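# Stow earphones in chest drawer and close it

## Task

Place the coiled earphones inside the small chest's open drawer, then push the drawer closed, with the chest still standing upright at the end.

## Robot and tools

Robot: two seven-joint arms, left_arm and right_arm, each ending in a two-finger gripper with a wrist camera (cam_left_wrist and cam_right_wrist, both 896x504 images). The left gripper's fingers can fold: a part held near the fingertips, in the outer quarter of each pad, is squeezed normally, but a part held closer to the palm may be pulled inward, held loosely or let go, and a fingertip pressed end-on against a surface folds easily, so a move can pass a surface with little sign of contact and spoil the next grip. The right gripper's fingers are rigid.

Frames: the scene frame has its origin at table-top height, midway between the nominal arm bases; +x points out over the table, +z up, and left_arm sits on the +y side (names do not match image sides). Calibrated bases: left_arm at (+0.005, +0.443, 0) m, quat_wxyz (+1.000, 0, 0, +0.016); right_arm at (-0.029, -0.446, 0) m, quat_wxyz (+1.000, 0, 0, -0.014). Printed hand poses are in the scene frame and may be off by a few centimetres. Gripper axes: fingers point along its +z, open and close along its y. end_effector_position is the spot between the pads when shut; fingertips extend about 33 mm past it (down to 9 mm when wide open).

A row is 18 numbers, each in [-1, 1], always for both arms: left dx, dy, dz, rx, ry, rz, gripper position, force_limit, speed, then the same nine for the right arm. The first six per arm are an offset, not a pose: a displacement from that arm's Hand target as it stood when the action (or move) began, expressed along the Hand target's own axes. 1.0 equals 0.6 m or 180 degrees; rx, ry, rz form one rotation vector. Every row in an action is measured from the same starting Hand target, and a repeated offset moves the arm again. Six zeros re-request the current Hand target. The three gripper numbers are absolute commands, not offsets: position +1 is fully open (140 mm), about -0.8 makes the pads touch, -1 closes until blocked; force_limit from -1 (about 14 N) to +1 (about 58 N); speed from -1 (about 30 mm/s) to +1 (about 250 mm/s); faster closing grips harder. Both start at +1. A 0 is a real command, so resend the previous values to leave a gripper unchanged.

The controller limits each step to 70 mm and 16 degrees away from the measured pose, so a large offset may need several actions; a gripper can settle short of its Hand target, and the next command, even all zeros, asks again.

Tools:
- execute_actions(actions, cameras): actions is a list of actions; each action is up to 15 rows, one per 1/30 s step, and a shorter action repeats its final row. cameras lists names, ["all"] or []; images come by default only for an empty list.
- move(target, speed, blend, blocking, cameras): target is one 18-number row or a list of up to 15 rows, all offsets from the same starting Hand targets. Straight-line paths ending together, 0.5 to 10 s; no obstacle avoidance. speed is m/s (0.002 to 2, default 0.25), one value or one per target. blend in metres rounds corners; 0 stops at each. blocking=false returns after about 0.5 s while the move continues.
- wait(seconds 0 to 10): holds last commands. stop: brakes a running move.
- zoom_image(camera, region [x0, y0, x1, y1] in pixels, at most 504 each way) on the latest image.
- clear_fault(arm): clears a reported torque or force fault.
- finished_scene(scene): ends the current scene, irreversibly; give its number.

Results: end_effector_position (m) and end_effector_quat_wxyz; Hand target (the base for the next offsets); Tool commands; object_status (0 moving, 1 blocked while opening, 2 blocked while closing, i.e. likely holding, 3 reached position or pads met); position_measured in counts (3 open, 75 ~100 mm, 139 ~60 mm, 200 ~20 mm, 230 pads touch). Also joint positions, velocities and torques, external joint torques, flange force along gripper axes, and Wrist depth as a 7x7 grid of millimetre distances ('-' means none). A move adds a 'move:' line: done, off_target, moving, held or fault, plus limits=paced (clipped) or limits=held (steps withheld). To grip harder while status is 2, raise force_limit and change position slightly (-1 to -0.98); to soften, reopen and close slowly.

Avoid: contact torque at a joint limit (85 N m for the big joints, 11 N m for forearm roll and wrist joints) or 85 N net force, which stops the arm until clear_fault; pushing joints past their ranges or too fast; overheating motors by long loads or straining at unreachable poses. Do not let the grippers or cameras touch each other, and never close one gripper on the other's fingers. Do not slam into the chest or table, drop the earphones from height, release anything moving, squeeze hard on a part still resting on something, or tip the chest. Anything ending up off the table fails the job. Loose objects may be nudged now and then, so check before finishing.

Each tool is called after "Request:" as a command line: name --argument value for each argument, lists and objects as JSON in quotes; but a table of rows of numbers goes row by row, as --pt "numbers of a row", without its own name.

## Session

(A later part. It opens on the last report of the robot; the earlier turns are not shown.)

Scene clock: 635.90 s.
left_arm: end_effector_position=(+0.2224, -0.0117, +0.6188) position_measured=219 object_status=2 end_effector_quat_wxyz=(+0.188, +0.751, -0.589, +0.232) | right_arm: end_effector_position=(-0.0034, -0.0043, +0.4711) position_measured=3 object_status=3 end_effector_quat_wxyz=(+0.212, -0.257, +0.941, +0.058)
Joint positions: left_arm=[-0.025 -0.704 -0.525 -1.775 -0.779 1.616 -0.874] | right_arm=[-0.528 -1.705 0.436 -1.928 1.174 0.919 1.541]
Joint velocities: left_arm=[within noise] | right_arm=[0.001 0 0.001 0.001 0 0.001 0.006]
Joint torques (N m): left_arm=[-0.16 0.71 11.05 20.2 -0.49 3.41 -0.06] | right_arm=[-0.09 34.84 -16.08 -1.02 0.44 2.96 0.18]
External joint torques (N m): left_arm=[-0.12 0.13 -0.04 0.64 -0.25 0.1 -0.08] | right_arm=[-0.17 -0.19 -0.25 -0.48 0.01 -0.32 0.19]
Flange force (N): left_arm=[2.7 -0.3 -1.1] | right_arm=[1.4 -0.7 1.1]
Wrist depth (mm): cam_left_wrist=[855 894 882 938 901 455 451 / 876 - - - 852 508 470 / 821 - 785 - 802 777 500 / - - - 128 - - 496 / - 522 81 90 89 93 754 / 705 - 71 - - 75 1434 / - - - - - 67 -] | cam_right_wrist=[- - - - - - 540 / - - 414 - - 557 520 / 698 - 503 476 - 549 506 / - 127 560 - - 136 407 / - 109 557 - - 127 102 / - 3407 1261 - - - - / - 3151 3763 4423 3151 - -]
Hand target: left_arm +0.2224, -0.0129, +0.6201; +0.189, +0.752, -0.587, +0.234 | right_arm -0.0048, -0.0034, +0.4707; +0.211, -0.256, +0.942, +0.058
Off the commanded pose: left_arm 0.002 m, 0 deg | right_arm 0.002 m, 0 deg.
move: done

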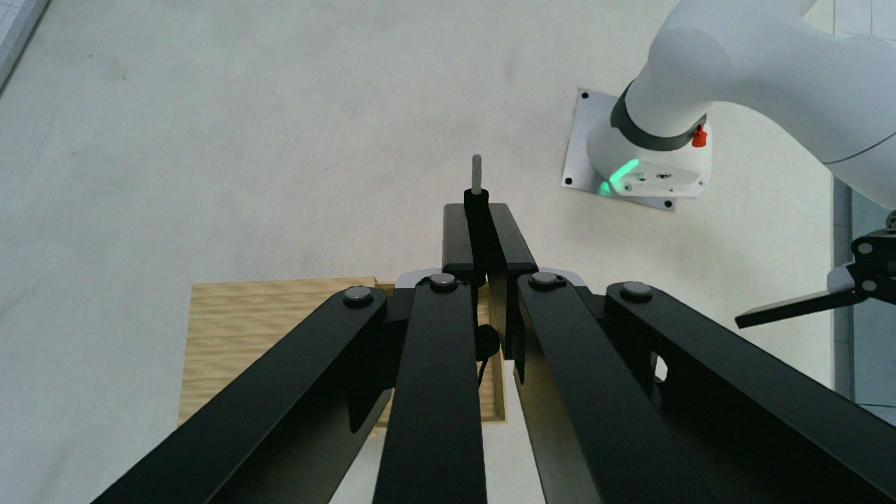

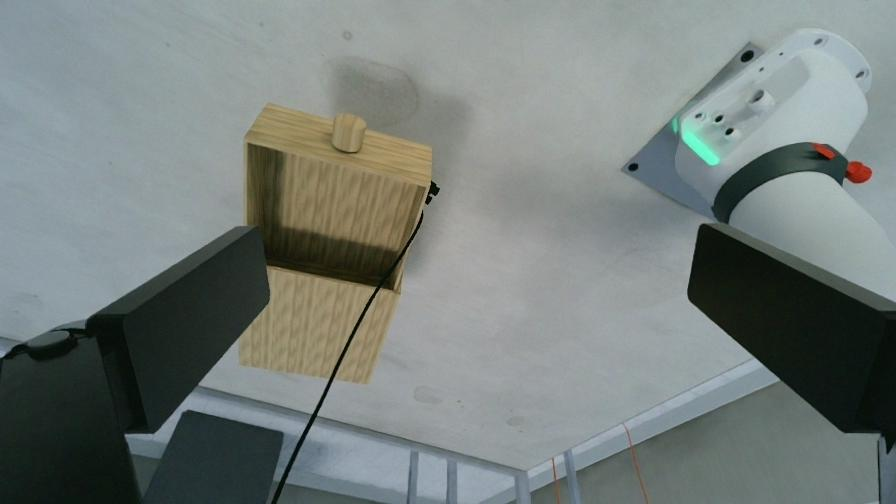

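Request:
zoom_image --camera "cam_right_wrist" --region '[300, 100, 520, 330]'

Scaled by 2.191 from the camera's 896x504 image, which has a finer 1280x720 frame.

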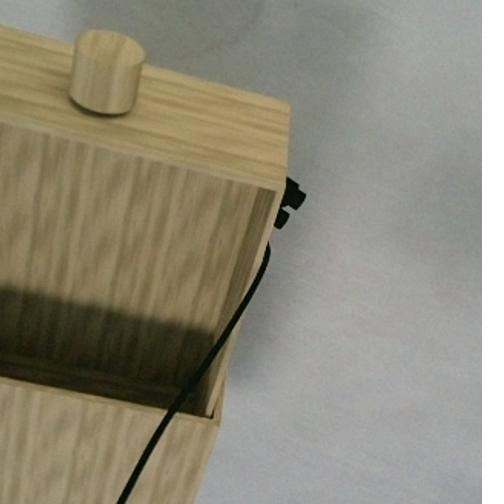

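Request:
move --pt "0.124 0.002 -0.178 0 0.083 0 -1 -0.5 -1 0 0 0 0 0 0 1 -1 0.5" --pt "0.274 0.029 -0.072 0 0.083 0 -1 -0.5 -1 0 0 0 0 0 0 1 -1 0.5" --speed 0.15 --cameras '["cam_right_wrist"]'

Scene clock: 717.40 s.
left_arm: end_effector_position=(+0.2334, -0.1230, +0.7491) position_measured=219 object_status=2 end_effector_quat_wxyz=(+0.263, +0.714, -0.559, +0.329) | right_arm: end_effector_position=(-0.0034, -0.0043, +0.4711) position_measured=3 object_status=3 end_effector_quat_wxyz=(+0.211, -0.256, +0.941, +0.058)
Joint positions: left_arm=[0.153 -0.49 -0.769 -1.383 -0.858 1.793 -1.038] | right_arm=[-0.528 -1.705 0.436 -1.928 1.174 0.919 1.543]
Joint velocities: left_arm=[0 0.001 0 0 -0.001 0 -0.006] | right_arm=[within noise]
Joint torques (N m): left_arm=[0.01 1.19 10.21 18.61 -0.11 3.3 -0.13] | right_arm=[0.17 35.19 -15.71 -1.11 0.28 3.14 0.15]
External joint torques (N m): left_arm=[0 0.16 -0.34 0.75 0.01 -0.13 -0.15] | right_arm=[0.16 0.11 0.08 -0.54 -0.14 -0.15 0.17]
Flange force (N): left_arm=[6.6 -0.7 -0.5] | right_arm=[1.1 -1.0 0.9]
Wrist depth (mm): cam_left_wrist=[2573 2311 2228 - - - - / 2354 1200 - 2208 2248 2269 - / 2133 967 - - 1080 642 2311 / 1996 952 - 117 594 571 1965 / - 931 81 90 89 548 553 / - - 72 - - 75 531 / - - - - - 67 -] | cam_right_wrist=[- - - - - - 538 / - - 413 - - 585 524 / - - 507 461 - 564 498 / - 127 560 - - 135 413 / - 110 557 - - 127 102 / - 109 651 - - - - / - 3112 4202 4202 4757 - -]
Hand target: left_arm +0.2331, -0.1234, +0.7499; +0.264, +0.715, -0.557, +0.329 | right_arm -0.0048, -0.0034, +0.4707; +0.211, -0.256, +0.942, +0.058
Off the commanded pose: left_arm 0.001 m, 0 deg | right_arm 0.002 m, 0 deg.
move: done
Images, in order (width x height): cam_right_wrist 896x504.

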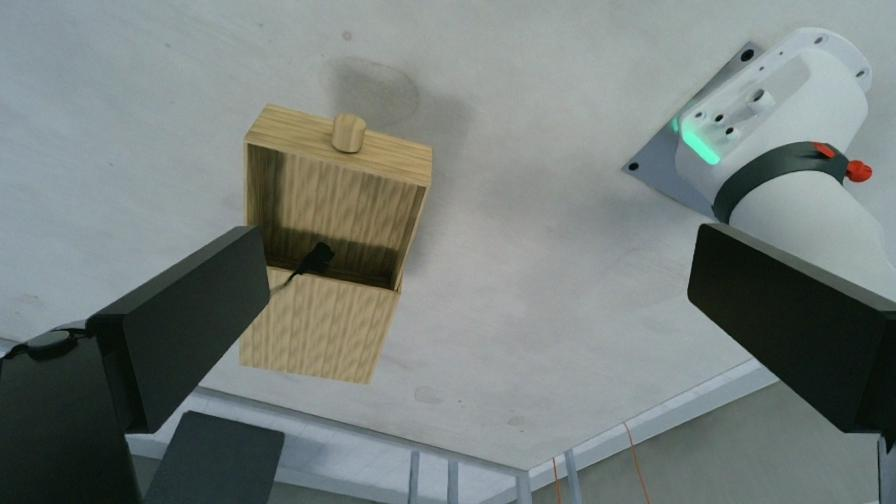

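Request:
move --pt "-0.14 -0.002 0.118 0 0 0 -1 -0.5 -1 0.059 0.014 -0.083 0 0 0 1 -1 0.5" --pt "-0.547 -0.033 0.2535 0 -0.083 0 -1 -0.5 -1 0.059 0.014 -0.083 0 0 0 1 -1 0.5" --speed 0.15 --blend 0.03 --cameras '["all"]'

Scene clock: 755.50 s.
left_arm: end_effector_position=(+0.2257, -0.0280, +0.4010) position_measured=219 object_status=2 end_effector_quat_wxyz=(+0.192, +0.753, -0.585, +0.232) | right_arm: end_effector_position=(-0.0552, -0.0219, +0.5005) position_measured=3 object_status=3 end_effector_quat_wxyz=(+0.211, -0.260, +0.940, +0.059)
Joint positions: left_arm=[-0.149 -0.876 -0.676 -2.398 -0.981 2.043 -0.674] | right_arm=[-0.482 -1.653 0.364 -1.824 1.135 0.839 1.599]
Joint velocities: left_arm=[0 -0.001 0 0.001 0 0.001 0.007] | right_arm=[within noise]
Joint torques (N m): left_arm=[-1.08 0.62 14.04 22 0.5 3.17 0.43] | right_arm=[-0.53 37.04 -14.51 -1.91 0 2.93 0.14]
External joint torques (N m): left_arm=[-1.07 -0.37 0.27 -0.32 0.3 0.1 0.42] | right_arm=[-0.51 0.78 -0.57 -0.49 -0.28 -0.36 0.15]
Flange force (N): left_arm=[-3.9 1.2 -1.2] | right_arm=[-0.4 -1.1 -1.5]
Wrist depth (mm): cam_left_wrist=[- - 566 - - 491 446 / - - - 596 - 567 530 / - 541 568 - - 579 - / 307 307 311 128 - - - / 293 297 81 90 89 - 522 / 284 - 71 - - 75 - / - - - - - 67 -] | cam_right_wrist=[- - - - - - - / - - - - - 615 635 / - - 498 - - 607 - / - 127 602 - - 145 497 / - 109 609 - - 128 102 / - 102 372 - 1254 - - / - 3191 312 3232 6002 - -]
Hand target: left_arm +0.2260, -0.0275, +0.4006; +0.189, +0.752, -0.587, +0.234 | right_arm -0.0549, -0.0232, +0.5006; +0.211, -0.256, +0.942, +0.058
Off the commanded pose: left_arm 0.001 m, 0 deg | right_arm 0.001 m, 0 deg.
move: done

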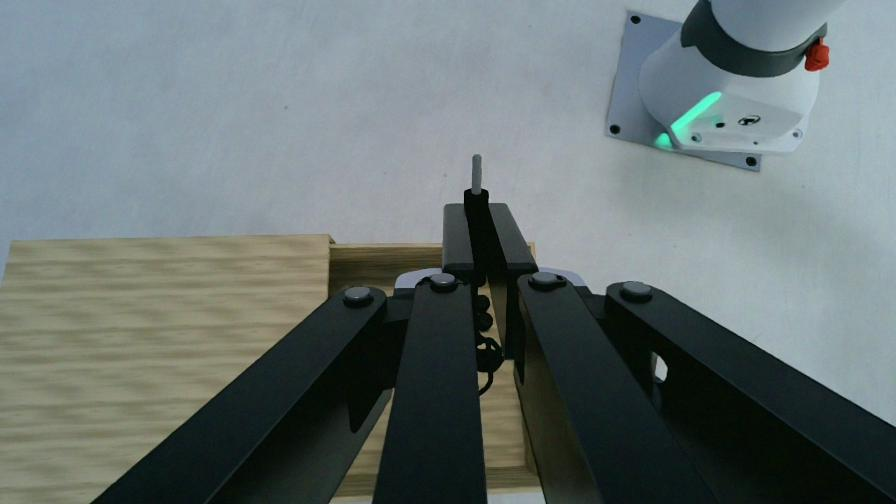

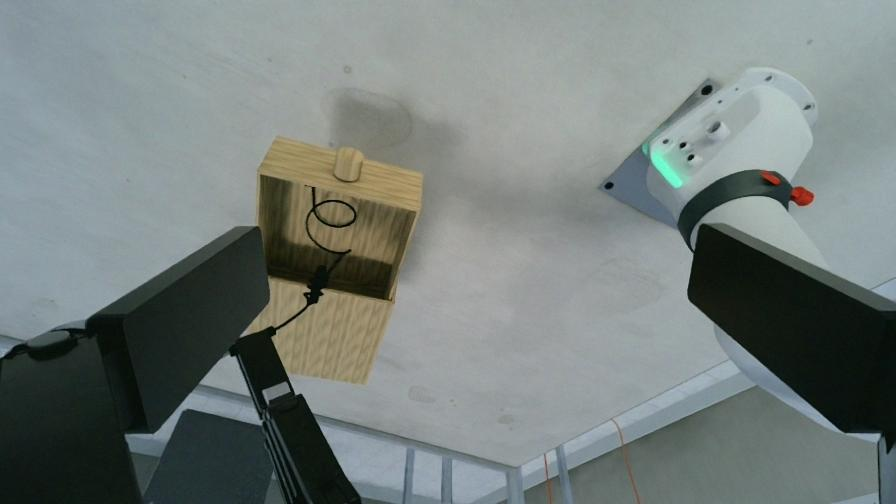

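Request:
zoom_image --camera "cam_right_wrist" --region '[220, 120, 460, 360]'

Request:
zoom_image --camera "cam_left_wrist" --region '[400, 230, 560, 430]'

Scaled by 2.100 from the camera's 896x504 image, which has a finer 1280x720 frame.

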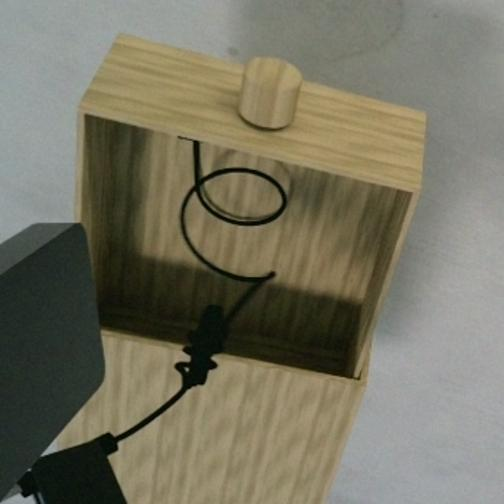

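Scaled by 2.520 from the camera's 896x504 image, which has a finer 1280x720 frame.

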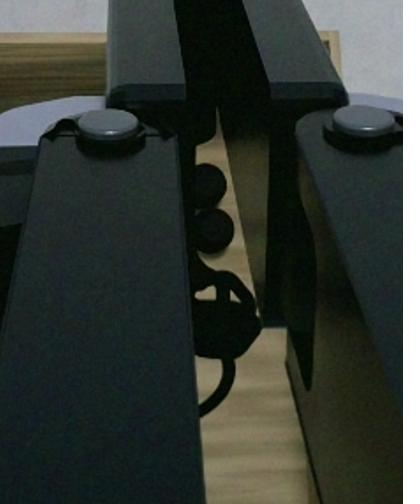

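Request:
move --pt "-0.089 -0.0045 0.142 0 -0.167 0 -1 -0.5 -1 0 0 0 0 0 0 1 -1 0.5" --pt "-0.18 -0.006 0.272 0 -0.167 0 -1 -0.5 -1 0 0 0 0 0 0 1 -1 0.5" --speed '[0.12,0.07]' --blend 0.02 --cameras '["all"]'

Scene clock: 787.27 s.
left_arm: end_effector_position=(+0.2285, -0.0321, +0.2059) position_measured=219 object_status=2 end_effector_quat_wxyz=(+0.030, +0.787, -0.615, +0.031) | right_arm: end_effector_position=(-0.0552, -0.0219, +0.5005) position_measured=3 object_status=3 end_effector_quat_wxyz=(+0.211, -0.260, +0.940, +0.059)
Joint positions: left_arm=[0.321 -0.622 -1.321 -2.218 -0.723 2.014 -0.85] | right_arm=[-0.482 -1.653 0.364 -1.824 1.135 0.839 1.599]
Joint velocities: left_arm=[-0.002 0.002 -0.001 -0.001 0 0.005 0.002] | right_arm=[within noise]
Joint torques (N m): left_arm=[-0.19 8.07 16.54 19.87 0.6 2.88 0.39] | right_arm=[-0.53 37 -14.53 -1.88 0.01 2.94 0.16]
External joint torques (N m): left_arm=[-0.23 0.58 -0.8 -0.31 -0.07 0.07 0.39] | right_arm=[-0.55 0.58 -0.49 -0.39 -0.27 -0.37 0.17]
Flange force (N): left_arm=[1.3 -1.0 2.7] | right_arm=[-0.3 -0.9 -1.3]
Wrist depth (mm): cam_left_wrist=[- 305 310 - 321 313 - / 103 167 171 175 153 132 - / 103 174 178 180 182 143 - / 107 181 184 141 179 135 - / 111 187 81 90 89 129 - / 116 - 72 - - 75 - / - - - - - 67 -] | cam_right_wrist=[- - - - - - - / - - - - - 588 605 / 695 - 488 - - 618 - / - 128 602 - - 145 500 / - 110 561 - - 128 102 / - 110 345 - - - - / - 307 259 305 3453 - -]
Hand target: left_arm +0.2287, -0.0321, +0.2050; +0.031, +0.786, -0.616, +0.031 | right_arm -0.0549, -0.0232, +0.5006; +0.211, -0.256, +0.942, +0.058
Off the commanded pose: left_arm 0.001 m, 0 deg | right_arm 0.001 m, 0 deg.
move: done

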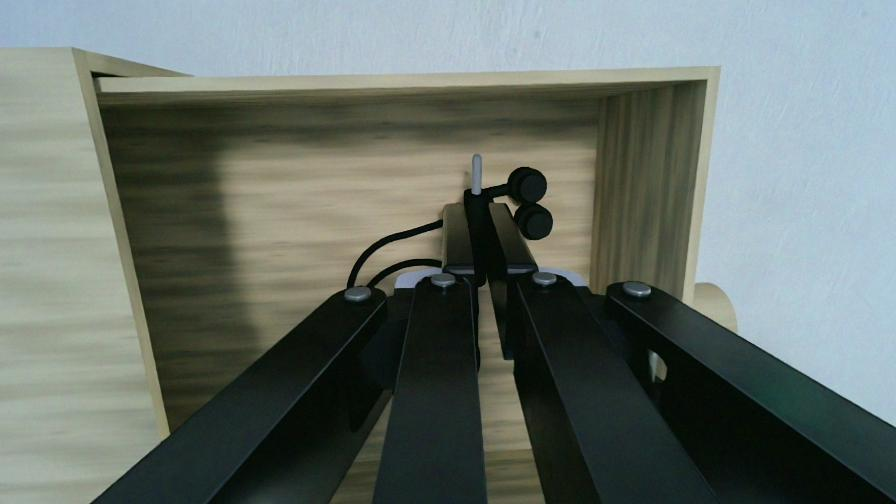

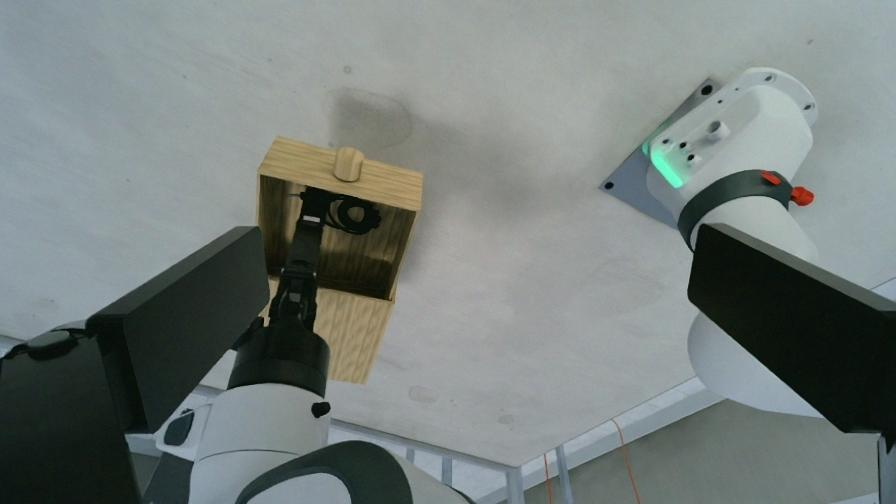

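Request:
move --pt "-0.0014 0 0.0166 0 0 0 -1 -0.5 -1 0 0 0 0 0 0 1 -1 0.5" --pt "-0.0014 0 0.0166 0 0 0 -0.5 -0.5 -1 0 0 0 0 0 0 1 -1 0.5" --pt "0.0072 0 -0.083 0 0 0 -0.5 -0.5 -1 0 0 0 0 0 0 1 -1 0.5" --pt "0.0287 0 -0.332 0 0 0 -0.5 -0.5 -1 0 0 0 0 0 0 1 -1 0.5" --speed '[0.04,0.04,0.06,0.2]' --blend '[0,0,0.02,0]' --cameras '["all"]'

Scene clock: 804.40 s.
left_arm: end_effector_position=(+0.2314, -0.0318, +0.4048) position_measured=192 object_status=3 end_effector_quat_wxyz=(+0.032, +0.785, -0.618, +0.031) | right_arm: end_effector_position=(-0.0552, -0.0219, +0.5005) position_measured=3 object_status=3 end_effector_quat_wxyz=(+0.211, -0.260, +0.940, +0.059)
Joint positions: left_arm=[0.288 -0.556 -1.079 -1.793 -0.545 1.581 -0.954] | right_arm=[-0.482 -1.653 0.364 -1.824 1.135 0.839 1.599]
Joint velocities: left_arm=[-0.001 -0.001 0 0.001 -0.001 -0.005 -0.005] | right_arm=[within noise]
Joint torques (N m): left_arm=[-0.07 4.57 14.41 22.03 0.7 2.4 -0.1] | right_arm=[-0.53 37.04 -14.48 -1.9 0.01 2.93 0.11]
External joint torques (N m): left_arm=[-0.06 -0.12 -0.73 0.75 0.04 -0.42 -0.1] | right_arm=[-0.64 0.81 -0.47 -0.5 -0.27 -0.35 0.13]
Flange force (N): left_arm=[5.2 -0.4 -2.6] | right_arm=[-0.7 -1.1 -1.4]
Wrist depth (mm): cam_left_wrist=[- - 486 - 531 511 506 / 288 282 286 361 - 513 552 / 293 296 303 373 350 - - / 307 308 315 389 141 - - / 320 319 91 340 95 90 - / - - 78 - - - - / - - - - - - -] | cam_right_wrist=[- - - - - - - / - - - - - 610 593 / - - 490 - - 609 - / - 127 618 - - 145 521 / - 109 609 - - 127 102 / - 109 716 - - 2865 - / - 330 4273 3707 3274 - -]
Hand target: left_arm +0.2308, -0.0316, +0.4049; +0.031, +0.786, -0.616, +0.031 | right_arm -0.0549, -0.0232, +0.5006; +0.211, -0.256, +0.942, +0.058
Off the commanded pose: left_arm 0.001 m, 0 deg | right_arm 0.001 m, 0 deg.
move: done

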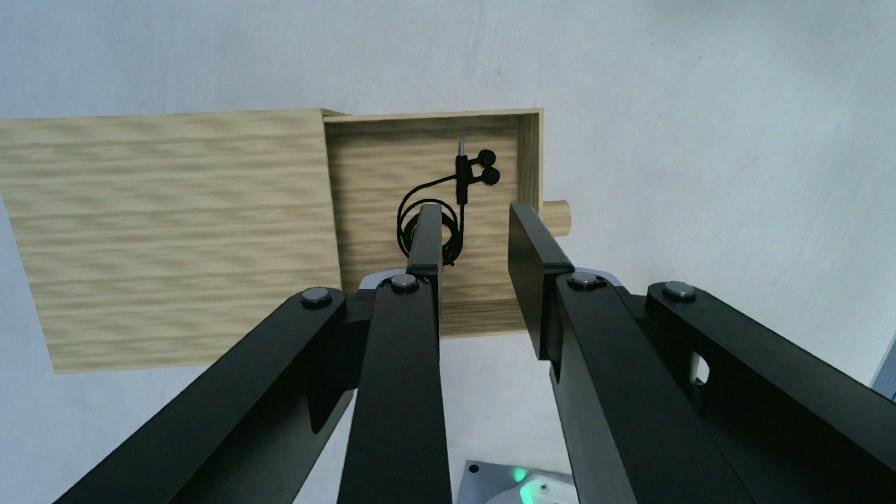

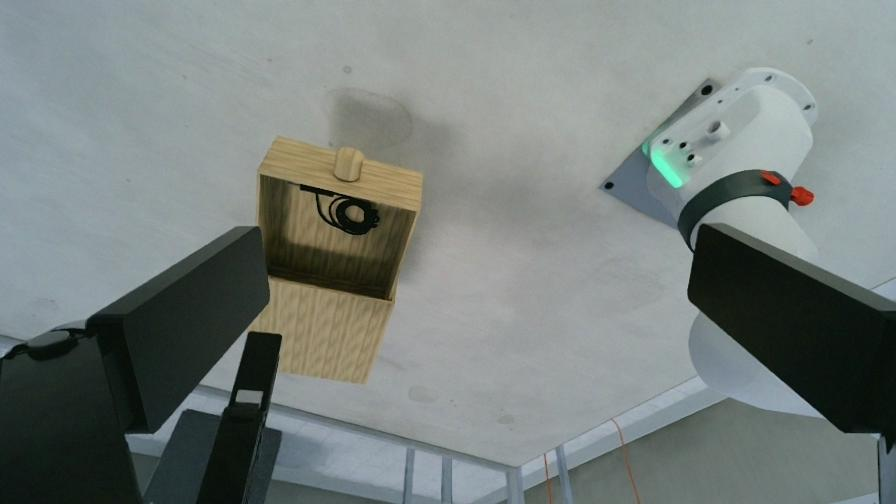

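Request:
move --pt "-0.456 -0.06 -0.125 0 0 0 -0.5 -0.5 -1 -0.002 -0.137 0.371 0.04 0 0.0843 -1 -1 0" --pt "-0.456 -0.06 -0.125 0 0 0 -0.5 -0.5 -1 0.038 -0.1475 0.542 0.04 0 0.0843 -1 -1 0" --speed '[0.25,0.12]' --blend '[0.02,0]' --cameras '["all"]'

Scene clock: 871.67 s.
left_arm: end_effector_position=(+0.1998, +0.2470, +0.4570) position_measured=192 object_status=3 end_effector_quat_wxyz=(+0.030, +0.788, -0.615, +0.033) | right_arm: end_effector_position=(+0.0912, -0.0402, +0.1963) position_measured=233 object_status=3 end_effector_quat_wxyz=(+0.216, -0.119, +0.969, +0.024)
Joint positions: left_arm=[-0.109 -0.946 -0.297 -2.19 -0.332 1.317 -0.595] | right_arm=[0.087 -1.768 1.209 -2.585 1.206 1.622 1.916]
Joint velocities: left_arm=[within noise] | right_arm=[0.001 0 0 0 0.001 0.004 0.007]
Joint torques (N m): left_arm=[-1.04 3.43 7.95 20.6 0.93 2.54 0.31] | right_arm=[0.41 17.59 -24.31 1.49 0.6 3.24 0.06]
External joint torques (N m): left_arm=[-1.01 0.44 1.09 -0.46 0.43 -0.21 0.3] | right_arm=[0.37 -0.71 -0.13 -1.06 0.17 0 0.08]
Flange force (N): left_arm=[-3.2 -0.9 0.0] | right_arm=[3.1 -4.0 1.2]
Wrist depth (mm): cam_left_wrist=[546 - 498 529 533 568 - / - - 557 - 567 - - / - 606 570 - - - - / - 609 - - 143 597 695 / - - 86 - 95 92 1248 / - - 78 - - - 1223 / - - - - - - -] | cam_right_wrist=[- - 275 - - - - / - 330 - - - - 322 / - 373 - - - - 355 / 457 417 - 120 - 447 412 / - - 87 95 91 - 487 / - - - - - - - / - - - - - - -]
Hand target: left_arm +0.1996, +0.2481, +0.4557; +0.031, +0.786, -0.616, +0.031 | right_arm +0.0914, -0.0391, +0.1966; +0.217, -0.116, +0.969, +0.027
Off the commanded pose: left_arm 0.002 m, 0 deg | right_arm 0.001 m, 0 deg.
joint sent to its limit (right arm) — joint 2 (shoulder), lower limit. The joint targets still meet the commanded pose.
move: done

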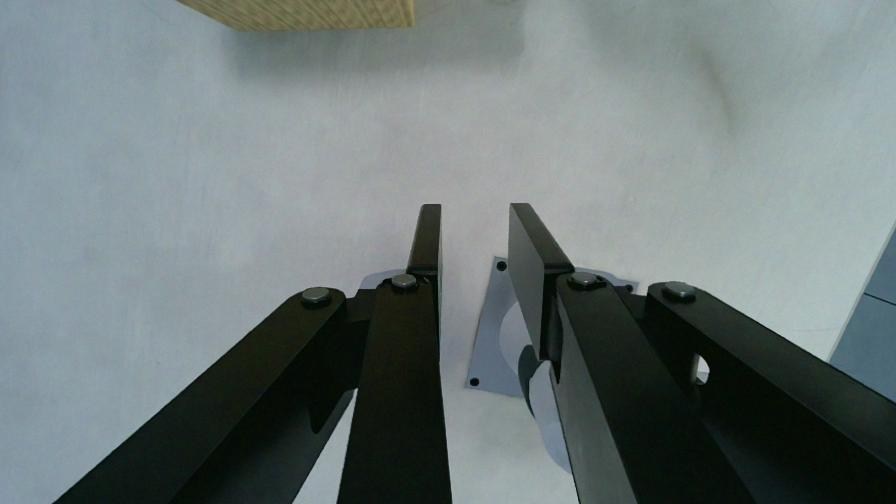

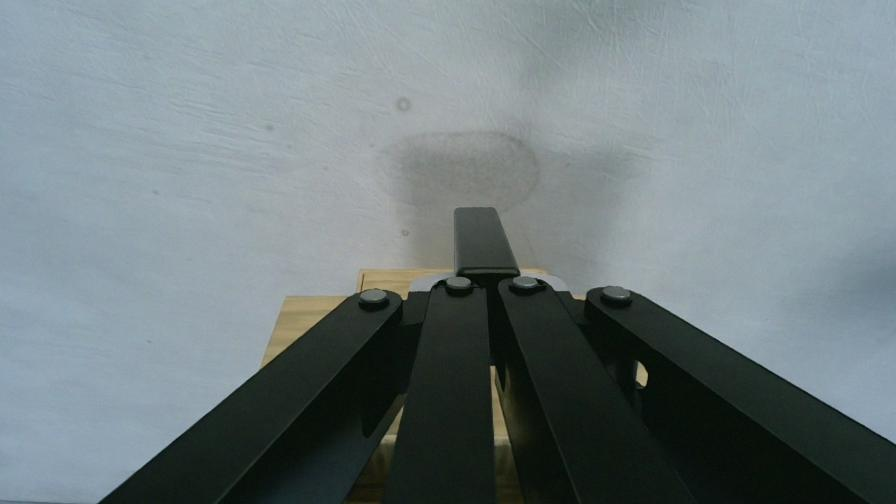

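Request:
move --target '[0,0,0,0,0,0,-0.5,-0.5,-1,-0.211,0,0.0994,0,0,0,-1,-1,0]' --speed 0.06 --cameras '["all"]'

Scene clock: 886.90 s.
left_arm: end_effector_position=(+0.1998, +0.2470, +0.4570) position_measured=192 object_status=3 end_effector_quat_wxyz=(+0.030, +0.788, -0.615, +0.033) | right_arm: end_effector_position=(+0.2265, -0.0082, +0.1956) position_measured=233 object_status=3 end_effector_quat_wxyz=(+0.215, -0.112, +0.970, +0.025)
Joint positions: left_arm=[-0.109 -0.946 -0.297 -2.19 -0.332 1.317 -0.595] | right_arm=[-0.317 -1.63 1.263 -2.442 1.324 1.763 1.678]
Joint velocities: left_arm=[within noise] | right_arm=[0 -0.001 0 -0.001 0 0 -0.007]
Joint torques (N m): left_arm=[-1 3.43 7.96 20.58 0.92 2.53 0.41] | right_arm=[-0.71 20.81 -28.14 3.01 0.87 3.66 -0.23]
External joint torques (N m): left_arm=[-1.01 0.33 1 -0.39 0.41 -0.23 0.4] | right_arm=[-0.71 0.49 -0.81 -0.18 0.16 0.38 -0.22]
Flange force (N): left_arm=[-3.3 -0.7 0.0] | right_arm=[-3.2 -0.5 -0.6]
Wrist depth (mm): cam_left_wrist=[526 519 490 526 548 546 - / - 551 562 - 534 566 - / - 576 582 - - - 570 / 604 - - 601 143 646 610 / 607 - 91 96 95 92 1229 / - - 78 - - - 1223 / - - - - - - -] | cam_right_wrist=[- - - - - - - / - - - - - - - / - - 302 289 298 - - / - - 254 147 250 - - / - - 92 95 92 - - / - - - - - - - / - - - - - - -]
Hand target: left_arm +0.1996, +0.2481, +0.4557; +0.031, +0.786, -0.616, +0.031 | right_arm +0.2274, -0.0061, +0.1965; +0.217, -0.116, +0.969, +0.027
Off the commanded pose: left_arm 0.002 m, 0 deg | right_arm 0.002 m, 0 deg.
move: done

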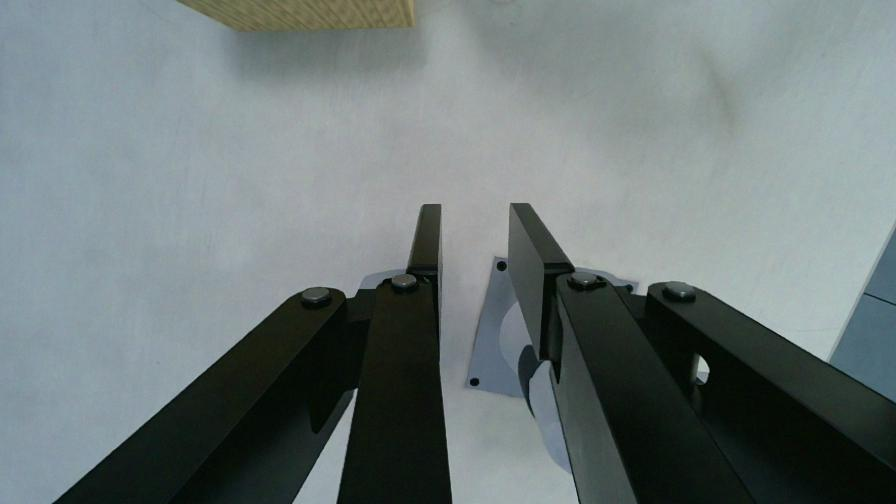

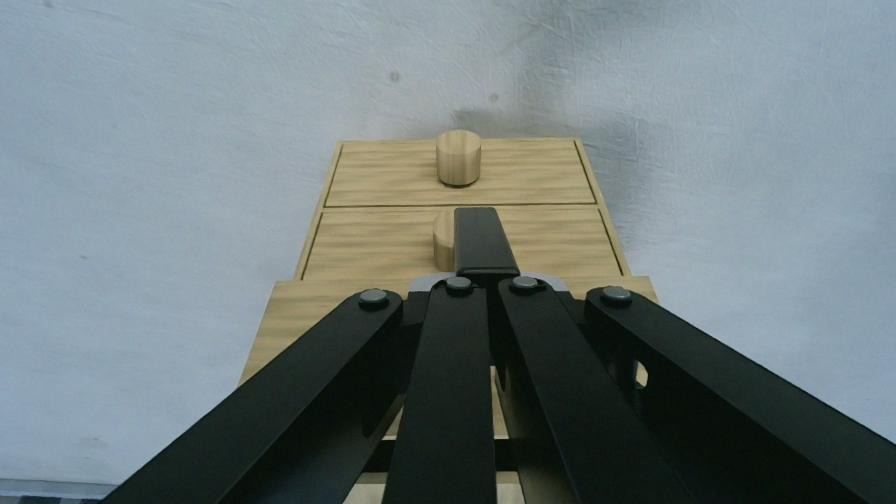

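Request:
move --target '[0,0,0,0,0,0,-0.5,-0.5,-1,-0.0181,0,0.0085,0,0,0,-1,-1,0]' --speed 0.04 --cameras '["cam_right_wrist"]'

Request:
zoom_image --camera "cam_right_wrist" --region '[220, 120, 680, 504]'

Scene clock: 905.33 s.
left_arm: end_effector_position=(+0.1998, +0.2470, +0.4570) position_measured=192 object_status=3 end_effector_quat_wxyz=(+0.030, +0.788, -0.615, +0.033) | right_arm: end_effector_position=(+0.2382, -0.0053, +0.1957) position_measured=233 object_status=3 end_effector_quat_wxyz=(+0.215, -0.112, +0.970, +0.025)
Joint positions: left_arm=[-0.109 -0.946 -0.297 -2.19 -0.332 1.317 -0.595] | right_arm=[-0.354 -1.622 1.268 -2.423 1.335 1.769 1.66]
Joint velocities: left_arm=[within noise] | right_arm=[-0.001 0 0 -0.001 -0.001 0 -0.006]
Joint torques (N m): left_arm=[-1.02 3.46 7.88 20.65 0.92 2.53 0.35] | right_arm=[-0.69 21.02 -28.44 3.01 0.91 3.6 -0.22]
External joint torques (N m): left_arm=[-1.05 0.32 0.95 -0.28 0.42 -0.22 0.35] | right_arm=[-0.7 0.32 -0.6 -0.16 0.18 0.29 -0.2]
Flange force (N): left_arm=[-3.0 -0.7 -0.3] | right_arm=[-2.8 -0.4 -0.1]
Wrist depth (mm): cam_left_wrist=[- - 505 - - 546 - / - - 542 575 552 576 586 / 575 582 562 565 583 - 587 / - 584 - - 598 619 598 / 627 - 91 - 95 92 1211 / 645 - 78 - - - 1223 / - - - - - - -] | cam_right_wrist=[- - - - 285 - 286 / - - - 321 311 - - / - - 280 279 275 - - / - - 236 147 232 - 426 / - - 93 95 91 484 - / - - - - - - - / - - - - - - -]
Hand target: left_arm +0.1996, +0.2481, +0.4557; +0.031, +0.786, -0.616, +0.031 | right_arm +0.2390, -0.0033, +0.1965; +0.217, -0.116, +0.969, +0.027
Off the commanded pose: left_arm 0.002 m, 0 deg | right_arm 0.002 m, 0 deg.
move: done
Images, in order (width x height): cam_right_wrist 896x504.

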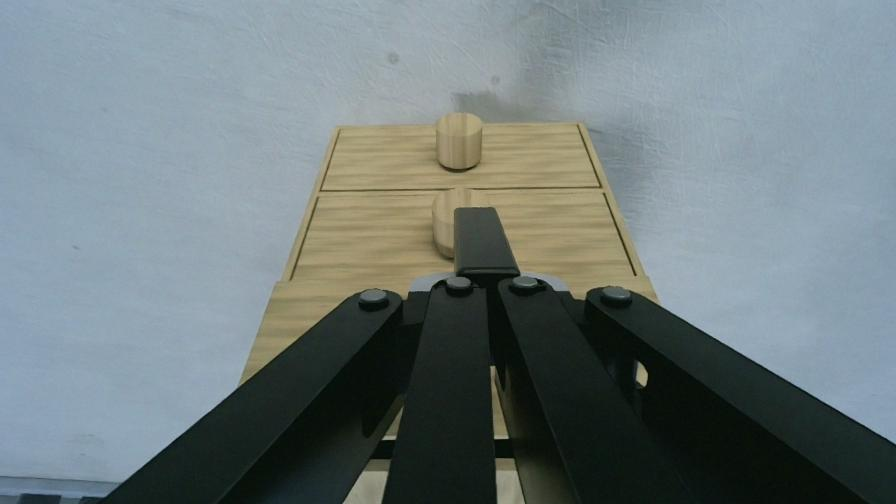

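Scaled by 1.096 from the camera's 896x504 image, which has a finer 1280x720 frame.

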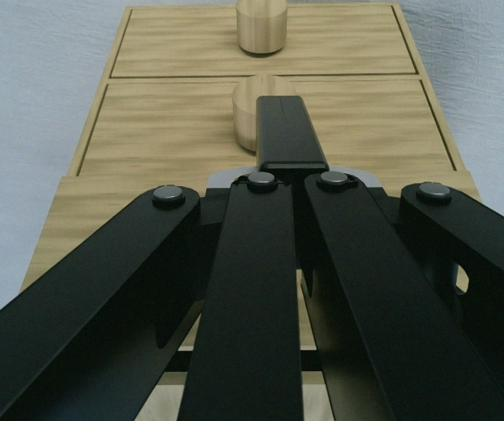

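Request:
move --target '[0,0,0,0,0,0,-0.5,-0.5,-1,-0.0151,0,0.0071,0,0,0,-1,-1,0]' --speed 0.03 --cameras '["cam_right_wrist"]'

Scene clock: 930.77 s.
left_arm: end_effector_position=(+0.1998, +0.2470, +0.4570) position_measured=192 object_status=3 end_effector_quat_wxyz=(+0.030, +0.788, -0.615, +0.033) | right_arm: end_effector_position=(+0.2479, -0.0029, +0.1958) position_measured=233 object_status=3 end_effector_quat_wxyz=(+0.215, -0.112, +0.970, +0.025)
Joint positions: left_arm=[-0.109 -0.946 -0.297 -2.19 -0.332 1.317 -0.595] | right_arm=[-0.385 -1.616 1.272 -2.406 1.344 1.773 1.646]
Joint velocities: left_arm=[within noise] | right_arm=[0 0 0 0.001 0.001 -0.001 -0.006]
Joint torques (N m): left_arm=[-1.03 3.39 7.94 20.65 0.9 2.54 0.34] | right_arm=[-0.69 21.33 -28.61 2.93 0.92 3.57 -0.16]
External joint torques (N m): left_arm=[-0.99 0.4 1.09 -0.4 0.41 -0.21 0.33] | right_arm=[-0.67 0.23 -0.54 -0.16 0.18 0.27 -0.14]
Flange force (N): left_arm=[-3.2 -0.9 -0.1] | right_arm=[-2.4 -0.4 0.0]
Wrist depth (mm): cam_left_wrist=[522 461 522 526 - - 545 / 541 - - - - - 566 / 544 - - 582 597 - 574 / - - - 598 604 615 632 / 627 618 91 96 95 93 1267 / 624 - 78 - - - 1223 / - - - - - - -] | cam_right_wrist=[- - 287 - - - - / - - - 291 290 - - / - - 262 262 259 - - / - - 222 147 219 - - / - - 93 95 91 - - / - - - - - - - / - - - - - - -]
Hand target: left_arm +0.1996, +0.2481, +0.4557; +0.031, +0.786, -0.616, +0.031 | right_arm +0.2488, -0.0009, +0.1965; +0.217, -0.116, +0.969, +0.027
Off the commanded pose: left_arm 0.002 m, 0 deg | right_arm 0.002 m, 0 deg.
move: done
Images, in order (width x height): cam_right_wrist 896x504.

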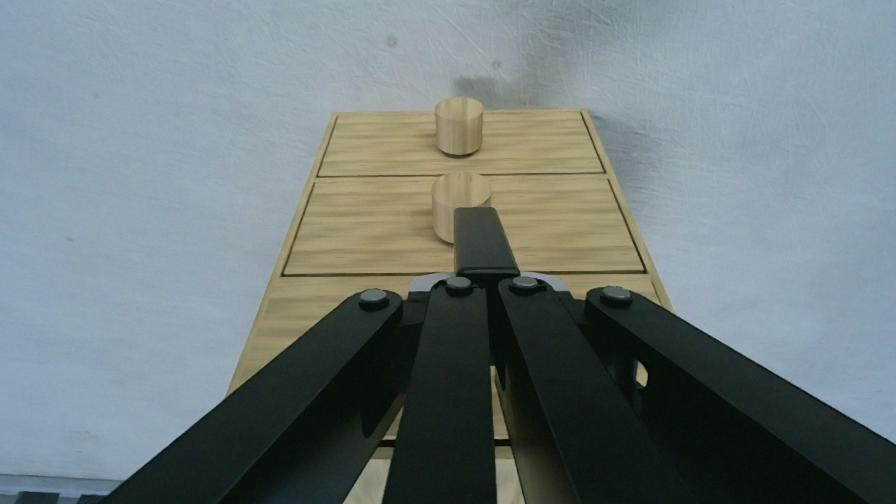

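Request:
zoom_image --camera "cam_right_wrist" --region '[220, 240, 420, 400]'

Request:
zoom_image --camera "cam_right_wrist" --region '[560, 220, 720, 340]'

Scaled by 2.520 from the camera's 896x504 image, which has a finer 1280x720 frame.

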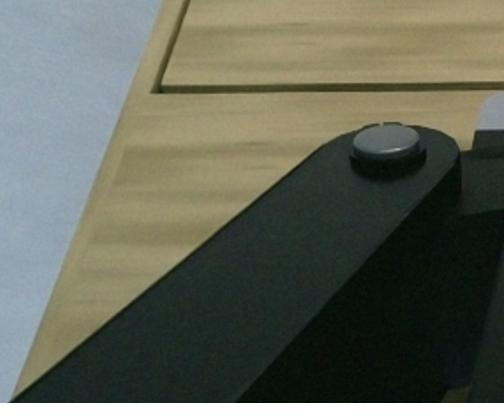

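Scaled by 3.150 from the camera's 896x504 image, which has a finer 1280x720 frame.

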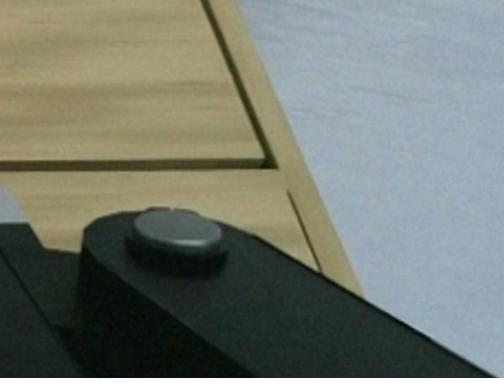

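Request:
move --target '[0,0,0,0,0,0,-0.5,-0.5,-1,-0.0075,0,0.0036,0,0,0,-1,-1,0]' --speed 0.02 --cameras '["cam_right_wrist"]'

Request:
zoom_image --camera "cam_right_wrist" --region '[560, 200, 720, 340]'

Request:
zoom_image --camera "cam_right_wrist" --region '[220, 220, 420, 400]'

Scene clock: 958.27 s.
left_arm: end_effector_position=(+0.1998, +0.2470, +0.4570) position_measured=192 object_status=3 end_effector_quat_wxyz=(+0.030, +0.788, -0.615, +0.033) | right_arm: end_effector_position=(+0.2517, -0.0013, +0.1957) position_measured=233 object_status=3 end_effector_quat_wxyz=(+0.215, -0.113, +0.970, +0.025)
Joint positions: left_arm=[-0.109 -0.946 -0.297 -2.19 -0.332 1.317 -0.595] | right_arm=[-0.399 -1.614 1.273 -2.397 1.348 1.774 1.639]
Joint velocities: left_arm=[within noise] | right_arm=[-0.001 -0.001 0.002 0.001 -0.001 0.001 -0.006]
Joint torques (N m): left_arm=[-0.99 3.45 7.95 20.63 0.93 2.52 0.32] | right_arm=[-1.8 21.39 -28.69 2.84 1.07 4.16 -0.29]
External joint torques (N m): left_arm=[-1.03 0.32 1.04 -0.3 0.43 -0.23 0.32] | right_arm=[-1.86 0.18 -0.45 -0.26 0.33 0.85 -0.27]
Flange force (N): left_arm=[-3.1 -0.7 -0.4] | right_arm=[-5.9 0.0 2.1]
Wrist depth (mm): cam_left_wrist=[- 545 493 - 505 - - / 579 562 - - - 571 - / - - - - 575 596 - / - - 590 - 598 618 624 / - - 91 - 95 90 1280 / - - 78 - - - 1211 / - - - - - - -] | cam_right_wrist=[- - - - - - - / - - 302 289 297 - - / - 367 257 248 253 - - / - - 215 147 213 - - / - - 93 92 91 - - / - - - - - - - / - - - - - - -]
Hand target: left_arm +0.1996, +0.2481, +0.4557; +0.031, +0.786, -0.616, +0.031 | right_arm +0.2536, +0.0002, +0.1965; +0.217, -0.116, +0.969, +0.027
Off the commanded pose: left_arm 0.002 m, 0 deg | right_arm 0.003 m, 0 deg.
move: done
Images, in order (width x height): cam_right_wrist 896x504.

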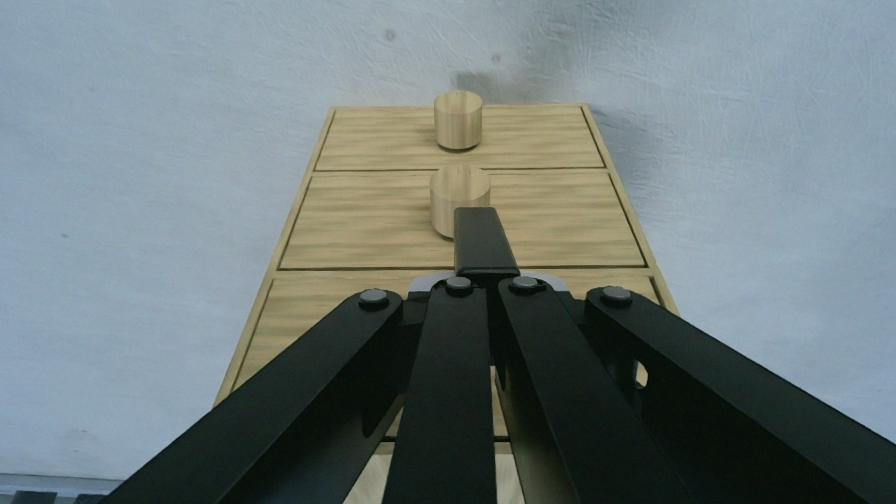

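Scaled by 3.150 from the camera's 896x504 image, which has a finer 1280x720 frame.

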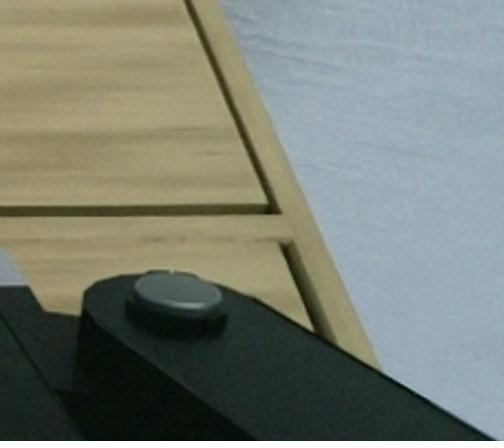

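Scaled by 2.520 from the camera's 896x504 image, which has a finer 1280x720 frame.

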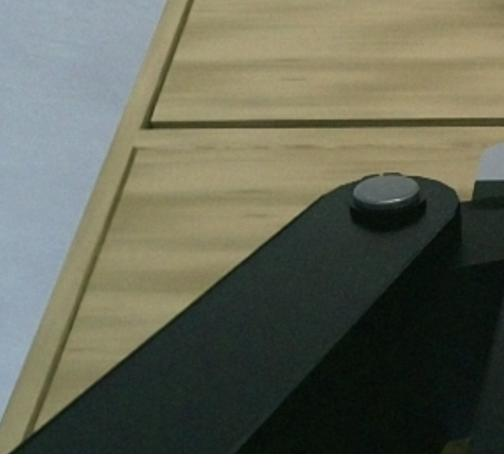

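Request:
move --target '[0,0,0,0,0,0,-0.5,-0.5,-1,-0.003,0,0.0014,0,0,0,-1,-1,0]' --speed 0.02

Scene clock: 966.80 s.
left_arm: end_effector_position=(+0.1998, +0.2470, +0.4570) position_measured=192 object_status=3 end_effector_quat_wxyz=(+0.030, +0.788, -0.615, +0.033) | right_arm: end_effector_position=(+0.2522, -0.0008, +0.1948) position_measured=233 object_status=3 end_effector_quat_wxyz=(+0.213, -0.114, +0.970, +0.025)
Joint positions: left_arm=[-0.109 -0.946 -0.297 -2.19 -0.332 1.317 -0.595] | right_arm=[-0.404 -1.613 1.274 -2.394 1.35 1.77 1.636]
Joint velocities: left_arm=[within noise] | right_arm=[-0.003 0.002 0 0.001 0.003 -0.003 -0.001]
Joint torques (N m): left_arm=[-0.98 3.42 7.88 20.67 0.92 2.52 0.34] | right_arm=[-3.21 20.62 -28.96 2.85 1.16 4.64 -0.28]
External joint torques (N m): left_arm=[-1 0.38 1 -0.31 0.42 -0.23 0.34] | right_arm=[-3.27 -0.67 -0.74 -0.23 0.42 1.35 -0.27]
Flange force (N): left_arm=[-3.0 -0.8 -0.4] | right_arm=[-9.4 0.8 3.4]
Wrist depth (mm): cam_left_wrist=[- 474 495 - 544 - 545 / - 541 - - - - - / 556 - 583 - - - - / - - - - 140 - - / 610 - 91 96 95 90 1194 / - - 78 - - - 1206 / - - - - - - -] | cam_right_wrist=[- - - - - - - / - - 295 287 308 - - / - - 256 245 253 - - / - 407 216 147 213 409 - / - - 93 92 91 - - / - - - - - - - / - - - - - - -]
Hand target: left_arm +0.1996, +0.2481, +0.4557; +0.031, +0.786, -0.616, +0.031 | right_arm +0.2555, +0.0007, +0.1965; +0.217, -0.116, +0.969, +0.027
Off the commanded pose: left_arm 0.002 m, 0 deg | right_arm 0.004 m, 1 deg.
move: off_target (right_arm)

Request:
move --target '[0,0,0,0,0,0,-0.5,-0.5,-1,0.226,0,-0.1065,0,0,0,-1,-1,0]' --speed 0.15 --cameras '["cam_right_wrist"]'

Scene clock: 976.03 s.
left_arm: end_effector_position=(+0.1998, +0.2470, +0.4570) position_measured=192 object_status=3 end_effector_quat_wxyz=(+0.030, +0.788, -0.615, +0.033) | right_arm: end_effector_position=(+0.1099, -0.0329, +0.1966) position_measured=233 object_status=3 end_effector_quat_wxyz=(+0.217, -0.119, +0.969, +0.028)
Joint positions: left_arm=[-0.109 -0.946 -0.297 -2.19 -0.332 1.317 -0.595] | right_arm=[0.026 -1.768 1.214 -2.573 1.24 1.634 1.872]
Joint velocities: left_arm=[within noise] | right_arm=[0.001 -0.001 0.001 0.001 0.001 -0.001 0.007]
Joint torques (N m): left_arm=[-1.02 3.42 7.89 20.64 0.91 2.54 0.3] | right_arm=[0.4 17.62 -25.45 1.27 0.12 2.91 0.14]
External joint torques (N m): left_arm=[-1.02 0.37 0.97 -0.35 0.41 -0.21 0.3] | right_arm=[0.31 -0.88 -0.95 -1.16 -0.38 -0.35 0.15]
Flange force (N): left_arm=[-2.9 -0.7 -0.2] | right_arm=[3.0 -4.7 -2.8]
Wrist depth (mm): cam_left_wrist=[521 - 479 - - - 571 / - 562 - 561 - - 584 / 571 - 589 568 - - 591 / - 645 610 129 143 - 629 / - - 91 90 95 90 1273 / - - 78 - - - 1229 / - - - - - - -] | cam_right_wrist=[- - - - - 300 - / - - - - - - - / - - - - - - - / - - - 120 - - - / - - 87 92 92 - - / - - - - - - - / - - - - - - -]
Hand target: left_arm +0.1996, +0.2481, +0.4557; +0.031, +0.786, -0.616, +0.031 | right_arm +0.1099, -0.0346, +0.1966; +0.217, -0.116, +0.969, +0.027
Off the commanded pose: left_arm 0.002 m, 0 deg | right_arm 0.002 m, 0 deg.
joint sent to its limit (right arm) — joint 2 (shoulder), lower limit. The joint targets still meet the commanded pose.
move: done
Images, in order (width x height): cam_right_wrist 896x504.

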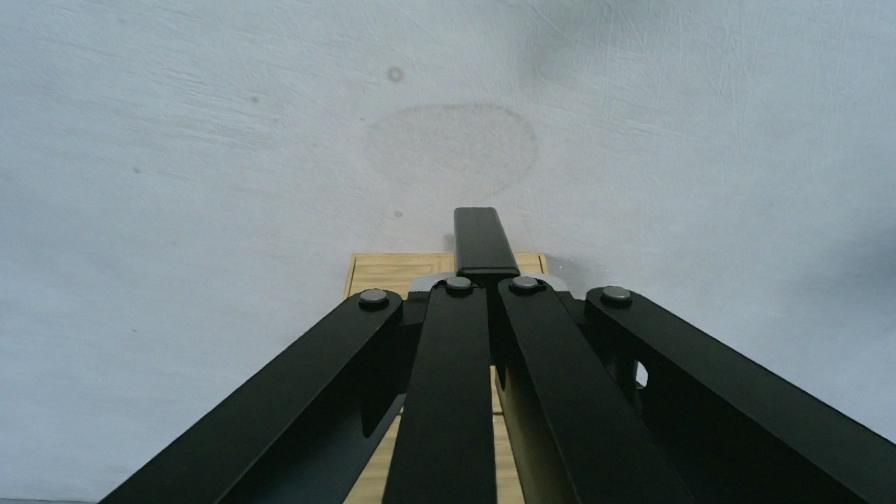

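Request:
finished_scene --scene 1

The scene is finished: the task was done.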